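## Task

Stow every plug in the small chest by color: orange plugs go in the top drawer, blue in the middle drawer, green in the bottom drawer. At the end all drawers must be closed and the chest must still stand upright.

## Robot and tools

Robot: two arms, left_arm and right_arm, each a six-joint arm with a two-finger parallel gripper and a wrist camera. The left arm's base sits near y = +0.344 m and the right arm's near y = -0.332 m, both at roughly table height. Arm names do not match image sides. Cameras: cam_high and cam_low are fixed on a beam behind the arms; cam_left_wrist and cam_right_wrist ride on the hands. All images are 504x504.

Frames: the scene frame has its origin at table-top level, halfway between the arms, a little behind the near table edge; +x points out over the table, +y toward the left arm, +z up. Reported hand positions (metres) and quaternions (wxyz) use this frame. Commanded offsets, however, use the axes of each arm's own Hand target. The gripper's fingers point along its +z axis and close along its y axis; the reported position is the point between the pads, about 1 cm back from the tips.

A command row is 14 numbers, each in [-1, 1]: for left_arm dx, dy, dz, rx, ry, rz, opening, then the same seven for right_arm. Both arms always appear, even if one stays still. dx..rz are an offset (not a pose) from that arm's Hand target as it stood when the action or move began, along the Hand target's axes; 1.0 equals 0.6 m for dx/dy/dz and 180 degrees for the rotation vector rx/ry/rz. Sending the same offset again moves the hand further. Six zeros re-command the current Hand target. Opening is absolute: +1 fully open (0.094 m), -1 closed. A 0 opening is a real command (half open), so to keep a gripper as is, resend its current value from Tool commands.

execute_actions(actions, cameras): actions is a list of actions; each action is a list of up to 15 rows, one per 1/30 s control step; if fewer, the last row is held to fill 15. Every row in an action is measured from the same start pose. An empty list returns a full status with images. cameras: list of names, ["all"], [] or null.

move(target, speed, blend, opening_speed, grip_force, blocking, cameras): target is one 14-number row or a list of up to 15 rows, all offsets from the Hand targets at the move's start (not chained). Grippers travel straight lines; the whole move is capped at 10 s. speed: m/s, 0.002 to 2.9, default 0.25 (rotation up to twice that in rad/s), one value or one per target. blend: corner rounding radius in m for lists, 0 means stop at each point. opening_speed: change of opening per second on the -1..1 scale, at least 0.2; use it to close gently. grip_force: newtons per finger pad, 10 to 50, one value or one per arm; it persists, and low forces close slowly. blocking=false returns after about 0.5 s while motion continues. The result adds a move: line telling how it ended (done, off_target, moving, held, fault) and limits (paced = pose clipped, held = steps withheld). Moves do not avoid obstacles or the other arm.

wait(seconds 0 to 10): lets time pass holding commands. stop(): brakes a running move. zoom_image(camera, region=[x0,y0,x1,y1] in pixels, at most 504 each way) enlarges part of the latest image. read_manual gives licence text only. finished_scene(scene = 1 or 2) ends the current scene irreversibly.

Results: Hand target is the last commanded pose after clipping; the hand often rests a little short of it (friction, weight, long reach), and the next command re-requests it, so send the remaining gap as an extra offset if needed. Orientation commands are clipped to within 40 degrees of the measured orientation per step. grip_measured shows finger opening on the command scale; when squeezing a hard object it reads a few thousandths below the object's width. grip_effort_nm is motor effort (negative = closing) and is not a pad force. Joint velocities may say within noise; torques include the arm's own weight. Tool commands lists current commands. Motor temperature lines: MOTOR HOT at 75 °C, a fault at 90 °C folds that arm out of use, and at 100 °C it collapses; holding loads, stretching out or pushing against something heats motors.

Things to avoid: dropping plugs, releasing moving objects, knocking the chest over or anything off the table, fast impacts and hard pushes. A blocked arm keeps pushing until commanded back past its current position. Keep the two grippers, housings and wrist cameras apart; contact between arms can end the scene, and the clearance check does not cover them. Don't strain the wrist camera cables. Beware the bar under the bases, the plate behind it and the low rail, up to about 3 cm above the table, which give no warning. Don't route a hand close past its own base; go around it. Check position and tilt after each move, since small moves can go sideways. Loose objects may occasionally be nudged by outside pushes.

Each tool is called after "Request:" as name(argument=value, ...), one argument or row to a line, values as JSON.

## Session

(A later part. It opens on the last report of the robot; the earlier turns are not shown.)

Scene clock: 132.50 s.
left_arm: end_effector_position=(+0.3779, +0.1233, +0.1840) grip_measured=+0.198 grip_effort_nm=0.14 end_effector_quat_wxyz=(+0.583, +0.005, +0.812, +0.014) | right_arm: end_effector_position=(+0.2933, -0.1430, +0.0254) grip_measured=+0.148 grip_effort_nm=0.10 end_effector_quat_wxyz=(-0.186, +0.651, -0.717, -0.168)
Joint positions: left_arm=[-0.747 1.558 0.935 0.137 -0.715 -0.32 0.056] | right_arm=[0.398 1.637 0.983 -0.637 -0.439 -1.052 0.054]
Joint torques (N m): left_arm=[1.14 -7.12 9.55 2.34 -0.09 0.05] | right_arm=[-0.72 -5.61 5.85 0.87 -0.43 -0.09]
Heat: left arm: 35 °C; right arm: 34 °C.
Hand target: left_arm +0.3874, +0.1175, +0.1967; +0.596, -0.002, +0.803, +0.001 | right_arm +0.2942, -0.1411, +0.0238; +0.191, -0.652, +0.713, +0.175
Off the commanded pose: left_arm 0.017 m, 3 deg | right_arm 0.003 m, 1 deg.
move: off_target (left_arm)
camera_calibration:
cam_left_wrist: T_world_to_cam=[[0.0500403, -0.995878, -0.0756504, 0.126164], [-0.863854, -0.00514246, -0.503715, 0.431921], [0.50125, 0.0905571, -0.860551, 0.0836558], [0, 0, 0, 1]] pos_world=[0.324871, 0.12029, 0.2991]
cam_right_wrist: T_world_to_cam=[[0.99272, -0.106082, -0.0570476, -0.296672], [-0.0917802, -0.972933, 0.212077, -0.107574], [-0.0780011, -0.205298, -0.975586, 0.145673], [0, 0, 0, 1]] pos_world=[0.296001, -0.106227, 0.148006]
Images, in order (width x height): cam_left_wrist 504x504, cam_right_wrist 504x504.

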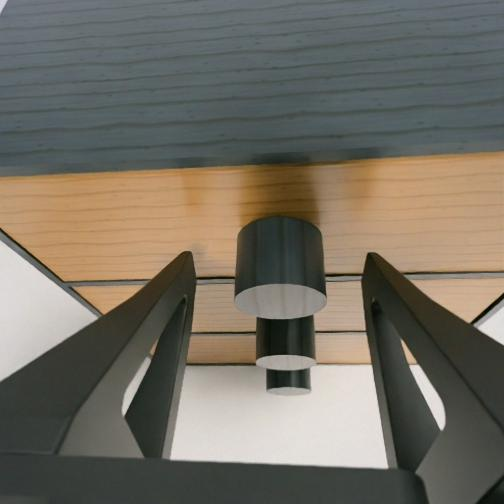

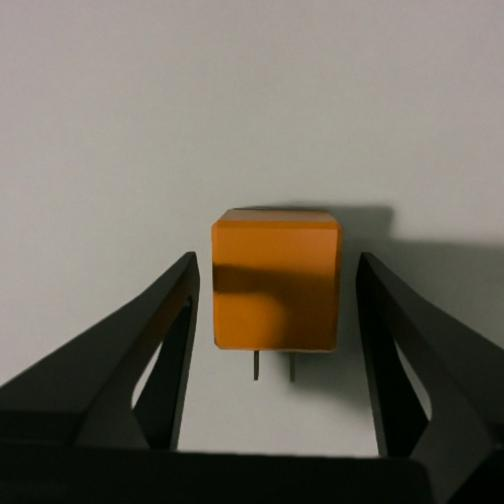

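Request:
move(
  target=[0,0,0,0,0,0,-0.6,0,0,0,0,0,0,-0.3],
  opening_speed=1,
)

Request:
move(
  target=[
    [0.04,0,-0.14,0,0,0,-0.6,-0.117,0,-0.202,0,0,0,-0.3],
    [0.067,0,-0.228,0,0,0,-0.6,-0.3945,-0.023,-0.207,0,0,0,-0.3],
    [0.067,0,-0.228,0,0,0,-0.6,-0.511,-0.036,-0.14,0,0,0,-0.3],
  ],
  speed=[0.17,0.25,0.25],
  blend=[0.03,0.03,0],
  cameras=["cam_left_wrist","cam_right_wrist","cam_high"],
)

Scene clock: 135.90 s.
left_arm: end_effector_position=(+0.3779, +0.1231, +0.1841) grip_measured=-0.433 grip_effort_nm=-1.02 end_effector_quat_wxyz=(+0.583, +0.006, +0.812, +0.013) | right_arm: end_effector_position=(+0.2936, -0.1429, +0.0255) grip_measured=-0.195 grip_effort_nm=-1.02 end_effector_quat_wxyz=(-0.187, +0.651, -0.716, -0.168)
Joint positions: left_arm=[-0.747 1.558 0.935 0.138 -0.714 -0.32 0.027] | right_arm=[0.398 1.637 0.983 -0.636 -0.439 -1.053 0.038]
Joint torques (N m): left_arm=[1.21 -7.27 9.44 2.28 -0.09 0.11] | right_arm=[-0.75 -5.61 5.85 0.87 -0.43 -0.08]
Heat: left arm: 35 °C; right arm: 34 °C.
Hand target: left_arm +0.3874, +0.1175, +0.1967; +0.596, -0.002, +0.803, +0.001 | right_arm +0.2942, -0.1411, +0.0238; +0.191, -0.652, +0.713, +0.175
Off the commanded pose: left_arm 0.017 m, 2 deg | right_arm 0.003 m, 1 deg.
move: off_target (left_arm)

Scene clock: 138.53 s.
left_arm: end_effector_position=(+0.2470, +0.1174, +0.1797) grip_measured=-0.433 grip_effort_nm=-1.02 end_effector_quat_wxyz=(+0.581, +0.012, +0.814, +0.016) | right_arm: end_effector_position=(+0.3337, +0.0776, +0.2406) grip_measured=-0.195 grip_effort_nm=-1.03 end_effector_quat_wxyz=(-0.236, +0.638, -0.709, -0.185)
Joint positions: left_arm=[-1.144 1.295 0.789 -0.267 -1.035 -0.672 0.027] | right_arm=[0.841 2.334 2.836 -1.523 -0.303 -0.579 0.038]
Joint torques (N m): left_arm=[-0.66 -8.94 7.97 1.66 -0.56 0] | right_arm=[-0.2 -11.03 8.16 1.19 -0.11 0.09]
Heat: left arm: 35 °C; right arm: 34 °C.
Hand target: left_arm +0.2449, +0.1171, +0.1977; +0.596, -0.002, +0.803, +0.001 | right_arm +0.3354, +0.0795, +0.2501; +0.191, -0.652, +0.713, +0.175
Off the commanded pose: left_arm 0.018 m, 3 deg | right_arm 0.010 m, 6 deg.
elbow stopped short (right arm): the move would have taken joint 3 (elbow) straighter than the controller allows.
move: off_target (left_arm, right_arm)
camera_calibration:
cam_left_wrist: T_world_to_cam=[[0.0421843, -0.9953, -0.0871683, 0.130554], [-0.865864, 0.00711163, -0.500229, 0.315054], [0.498498, 0.0965777, -0.861494, 0.146271], [0, 0, 0, 1]] pos_world=[0.194371, 0.113574, 0.294991]
cam_right_wrist: T_world_to_cam=[[0.992581, -0.119706, -0.0212857, -0.308495], [-0.116623, -0.986878, 0.11167, 0.0987116], [-0.034374, -0.10836, -0.993517, 0.386248], [0, 0, 0, 1]] pos_world=[0.330995, 0.102341, 0.366154]
Images, in order (width x height): cam_high 504x504, cam_left_wrist 504x504, cam_right_wrist 504x504.

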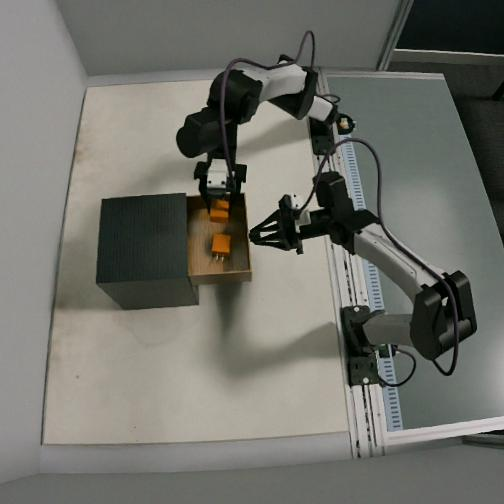

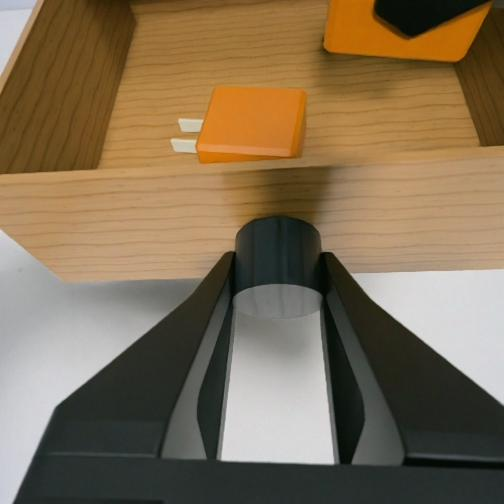

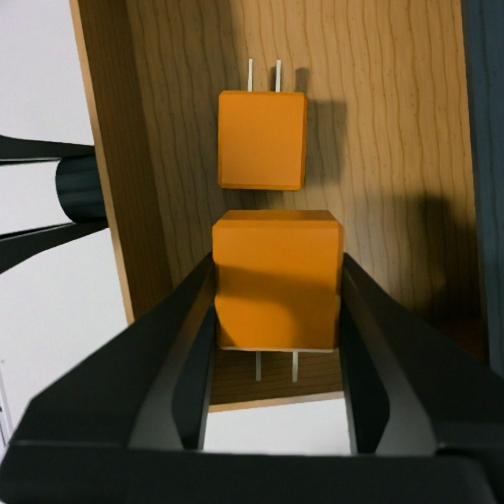

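Request:
move(
  target=[0,0,0,0,0,0,-0.6,0.038,-0.005,0.097,0,0,0,-0.3],
  speed=0.15,
  cameras=["cam_left_wrist","cam_right_wrist"],
)

Scene clock: 139.97 s.
left_arm: end_effector_position=(+0.2469, +0.1175, +0.1796) grip_measured=-0.433 grip_effort_nm=-1.02 end_effector_quat_wxyz=(+0.581, +0.012, +0.814, +0.016) | right_arm: end_effector_position=(+0.3382, +0.0844, +0.1898) grip_measured=-0.195 grip_effort_nm=-1.02 end_effector_quat_wxyz=(-0.186, +0.648, -0.717, -0.177)
Joint positions: left_arm=[-1.144 1.295 0.789 -0.268 -1.036 -0.674 0.027] | right_arm=[0.843 2.391 2.756 -1.494 -0.298 -0.597 0.038]
Joint torques (N m): left_arm=[-0.35 -8.84 8.06 1.65 -0.55 0] | right_arm=[0.05 -11.43 5.75 1.16 -0.11 -0.06]
Heat: left arm: 35 °C; right arm: 34 °C.
Hand target: left_arm +0.2448, +0.1169, +0.1977; +0.596, -0.002, +0.803, +0.001 | right_arm +0.3394, +0.0886, +0.1882; +0.191, -0.652, +0.713, +0.175
Off the commanded pose: left_arm 0.018 m, 3 deg | right_arm 0.005 m, 1 deg.
move: off_target (left_arm)
camera_calibration:
cam_left_wrist: T_world_to_cam=[[0.0424855, -0.995252, -0.0875663, 0.130603], [-0.866086, 0.00700686, -0.499846, 0.314859], [0.498087, 0.0970761, -0.861676, 0.146311], [0, 0, 0, 1]] pos_world=[0.194271, 0.113573, 0.29489]
cam_right_wrist: T_world_to_cam=[[0.991643, -0.106384, -0.0729774, -0.304194], [-0.0899372, -0.975631, 0.20014, 0.0848639], [-0.0924907, -0.191905, -0.977046, 0.360256], [0, 0, 0, 1]] pos_world=[0.342605, 0.119569, 0.312802]
Images, in order (width x height): cam_left_wrist 504x504, cam_right_wrist 504x504.

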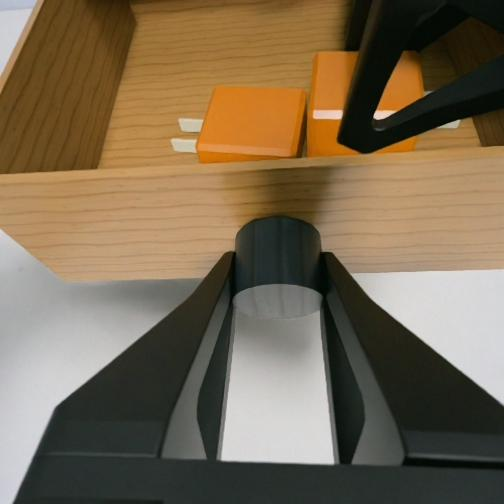

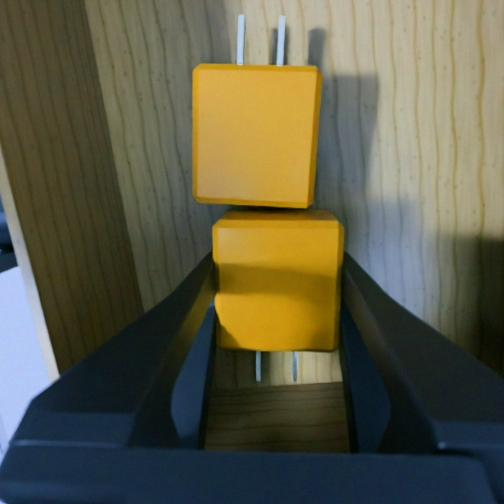

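Request:
move(
  target=[0,0,0,0,0,0,-0.6,0.0083,0,0.0145,0,0,0,-0.3],
  speed=0.1,
)

Request:
move(
  target=[0,0,0,0,0,0,-0.6,0,0,0,0,0,0,0.05],
  opening_speed=0.8,
)

Request:
move(
  target=[
    [0,0,0,0,0,0,-0.6,-0.1,0,-0.173,0,0,0,0.05],
    [-0.0692,0,0.2316,0,0,0,-0.6,0.22,0.037,-0.262,0,0,0,0.05],
  ],
  speed=[0.2,0.16],
  cameras=["cam_left_wrist","cam_low"],
)

Scene clock: 142.03 s.
left_arm: end_effector_position=(+0.2464, +0.1182, +0.1783) grip_measured=-0.433 grip_effort_nm=-1.02 end_effector_quat_wxyz=(+0.579, +0.013, +0.815, +0.017) | right_arm: end_effector_position=(+0.3425, +0.0935, +0.1760) grip_measured=-0.195 grip_effort_nm=-1.02 end_effector_quat_wxyz=(-0.195, +0.652, -0.711, -0.179)
Joint positions: left_arm=[-1.144 1.295 0.787 -0.275 -1.034 -0.677 0.027] | right_arm=[0.847 2.345 2.596 -1.363 -0.301 -0.606 0.038]
Joint torques (N m): left_arm=[-0.72 -8.9 7.82 1.69 -0.56 0.11] | right_arm=[-0.31 -13.72 4.1 0.98 -0.09 0.01]
Heat: left arm: 35 °C; right arm: 34 °C.
Hand target: left_arm +0.2448, +0.1169, +0.1978; +0.596, -0.002, +0.803, +0.001 | right_arm +0.3394, +0.0885, +0.1783; -0.191, +0.652, -0.713, -0.175
Off the commanded pose: left_arm 0.020 m, 3 deg | right_arm 0.006 m, 1 deg.
move: off_target (left_arm)

Scene clock: 142.70 s.
left_arm: end_effector_position=(+0.2461, +0.1177, +0.1787) grip_measured=-0.433 grip_effort_nm=-1.02 end_effector_quat_wxyz=(+0.580, +0.013, +0.814, +0.016) | right_arm: end_effector_position=(+0.3409, +0.0946, +0.1706) grip_measured=+0.048 grip_effort_nm=0.11 end_effector_quat_wxyz=(-0.190, +0.654, -0.710, -0.179)
Joint positions: left_arm=[-1.146 1.294 0.787 -0.273 -1.035 -0.677 0.027] | right_arm=[0.851 2.344 2.574 -1.352 -0.301 -0.606 0.049]
Joint torques (N m): left_arm=[-0.31 -8.87 7.9 1.71 -0.56 0.03] | right_arm=[-0.58 -14 5.39 0.91 -0.08 0.02]
Heat: left arm: 35 °C; right arm: 34 °C.
Hand target: left_arm +0.2449, +0.1170, +0.1977; +0.596, -0.002, +0.803, +0.001 | right_arm +0.3393, +0.0885, +0.1782; -0.191, +0.652, -0.713, -0.175
Off the commanded pose: left_arm 0.019 m, 3 deg | right_arm 0.010 m, 1 deg.
move: off_target (left_arm)

Scene clock: 145.87 s.
left_arm: end_effector_position=(+0.3784, +0.1230, +0.1841) grip_measured=-0.433 grip_effort_nm=-1.02 end_effector_quat_wxyz=(+0.582, +0.005, +0.813, +0.015) | right_arm: end_effector_position=(+0.3095, -0.0989, +0.2308) grip_measured=+0.048 grip_effort_nm=0.10 end_effector_quat_wxyz=(-0.171, +0.648, -0.722, -0.172)
Joint positions: left_arm=[-0.748 1.562 0.941 0.132 -0.718 -0.321 0.027] | right_arm=[0.516 1.765 1.977 -1.484 -0.403 -0.923 0.049]
Joint torques (N m): left_arm=[1.81 -7.12 9.59 2.37 -0.06 0.11] | right_arm=[-0.49 -11.58 5.72 0.69 -0.4 -0.09]
Heat: left arm: 35 °C; right arm: 35 °C.
Hand target: left_arm +0.3899, +0.1176, +0.1974; +0.596, -0.002, +0.803, +0.001 | right_arm +0.3001, -0.1016, +0.2482; +0.192, -0.652, +0.713, +0.175
Off the commanded pose: left_arm 0.018 m, 3 deg | right_arm 0.020 m, 3 deg.
elbow stopped short (right arm): the move would have taken joint 3 (elbow) straighter than the controller allows.
move: off_target (left_arm, right_arm)
camera_calibration:
cam_left_wrist: T_world_to_cam=[[0.0523569, -0.995594, -0.0777862, 0.12539], [-0.864601, -0.00621375, -0.502421, 0.432558], [0.499724, 0.0935592, -0.861117, 0.0837488], [0, 0, 0, 1]] pos_world=[0.325573, 0.11969, 0.299197]
Images, in order (width x height): cam_low 504x504, cam_left_wrist 504x504.

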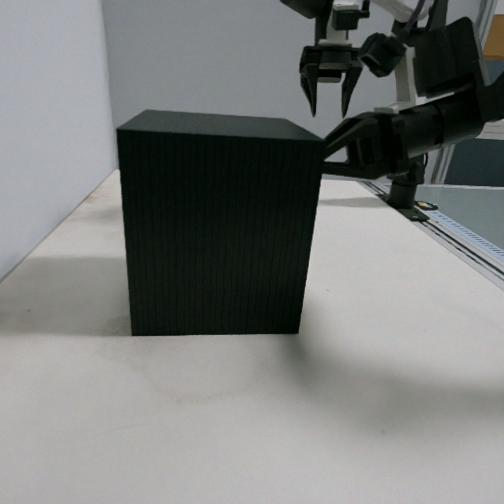

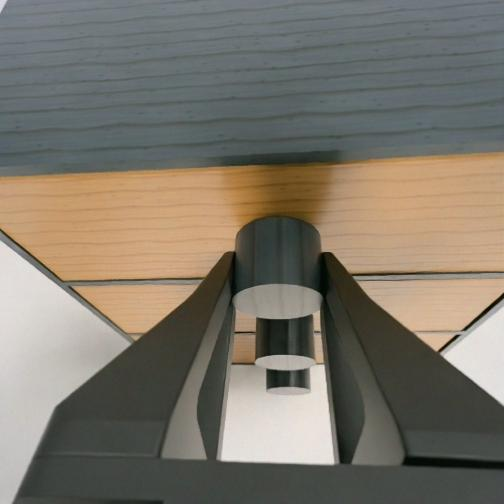

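Closed. Release and back off.

Request:
move(
  target=[0,0,0,0,0,0,0.2,0,0,0,0,0,0,0.05],
)

Request:
move(
  target=[0.038,0,-0.16,0,0,0,0.2,0,0,0,0,0,0,0.05],
  cameras=["cam_left_wrist"],
)

Scene clock: 146.80 s.
left_arm: end_effector_position=(+0.3796, +0.1225, +0.1830) grip_measured=+0.197 grip_effort_nm=0.14 end_effector_quat_wxyz=(+0.582, +0.007, +0.813, +0.014) | right_arm: end_effector_position=(+0.3094, -0.0990, +0.2308) grip_measured=+0.048 grip_effort_nm=0.10 end_effector_quat_wxyz=(-0.171, +0.648, -0.722, -0.172)
Joint positions: left_arm=[-0.745 1.566 0.941 0.137 -0.711 -0.317 0.056] | right_arm=[0.516 1.765 1.977 -1.484 -0.403 -0.924 0.049]
Joint torques (N m): left_arm=[1.55 -7.35 9.73 2.36 -0.12 0.14] | right_arm=[-0.47 -11.59 5.72 0.7 -0.4 -0.09]
Heat: left arm: 35 °C; right arm: 36 °C.
Hand target: left_arm +0.3899, +0.1176, +0.1974; +0.596, -0.002, +0.803, +0.001 | right_arm +0.3000, -0.1017, +0.2482; +0.191, -0.652, +0.713, +0.175
Off the commanded pose: left_arm 0.018 m, 3 deg | right_arm 0.020 m, 3 deg.
move: off_target (left_arm, right_arm)

Scene clock: 148.17 s.
left_arm: end_effector_position=(+0.2925, +0.1154, +0.1906) grip_measured=+0.198 grip_effort_nm=0.14 end_effector_quat_wxyz=(+0.584, +0.017, +0.811, +0.012) | right_arm: end_effector_position=(+0.3094, -0.0989, +0.2308) grip_measured=+0.048 grip_effort_nm=0.10 end_effector_quat_wxyz=(-0.171, +0.648, -0.722, -0.172)
Joint positions: left_arm=[-0.985 1.351 0.823 -0.073 -0.905 -0.471 0.056] | right_arm=[0.516 1.765 1.977 -1.484 -0.403 -0.924 0.049]
Joint torques (N m): left_arm=[-0.17 -8.57 7.41 1.9 -0.49 -0.15] | right_arm=[-0.49 -11.58 5.74 0.69 -0.4 -0.09]
Heat: left arm: 35 °C; right arm: 36 °C.
Hand target: left_arm +0.2914, +0.1171, +0.2033; +0.596, -0.002, +0.803, +0.001 | right_arm +0.3000, -0.1016, +0.2482; +0.191, -0.652, +0.713, +0.175
Off the commanded pose: left_arm 0.013 m, 3 deg | right_arm 0.020 m, 3 deg.
move: off_target (left_arm, right_arm)
camera_calibration:
cam_left_wrist: T_world_to_cam=[[0.028662, -0.995877, -0.086065, 0.131341], [-0.86208, 0.0189541, -0.506418, 0.358665], [0.505961, 0.0887098, -0.857982, 0.131189], [0, 0, 0, 1]] pos_world=[0.239057, 0.112363, 0.305496]
Images, in order (width x height): cam_left_wrist 504x504.

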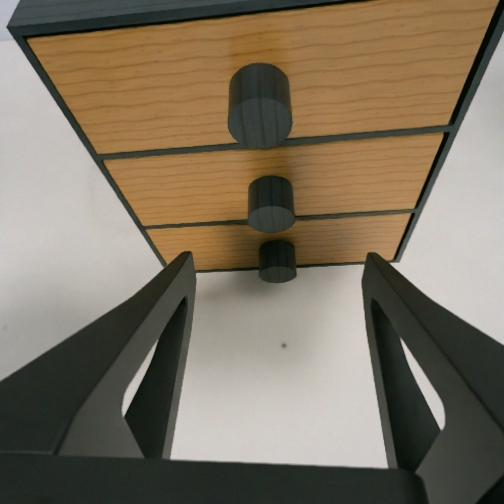

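Request:
finished_scene(
  scene=2,
)

The scene is finished: the task was done.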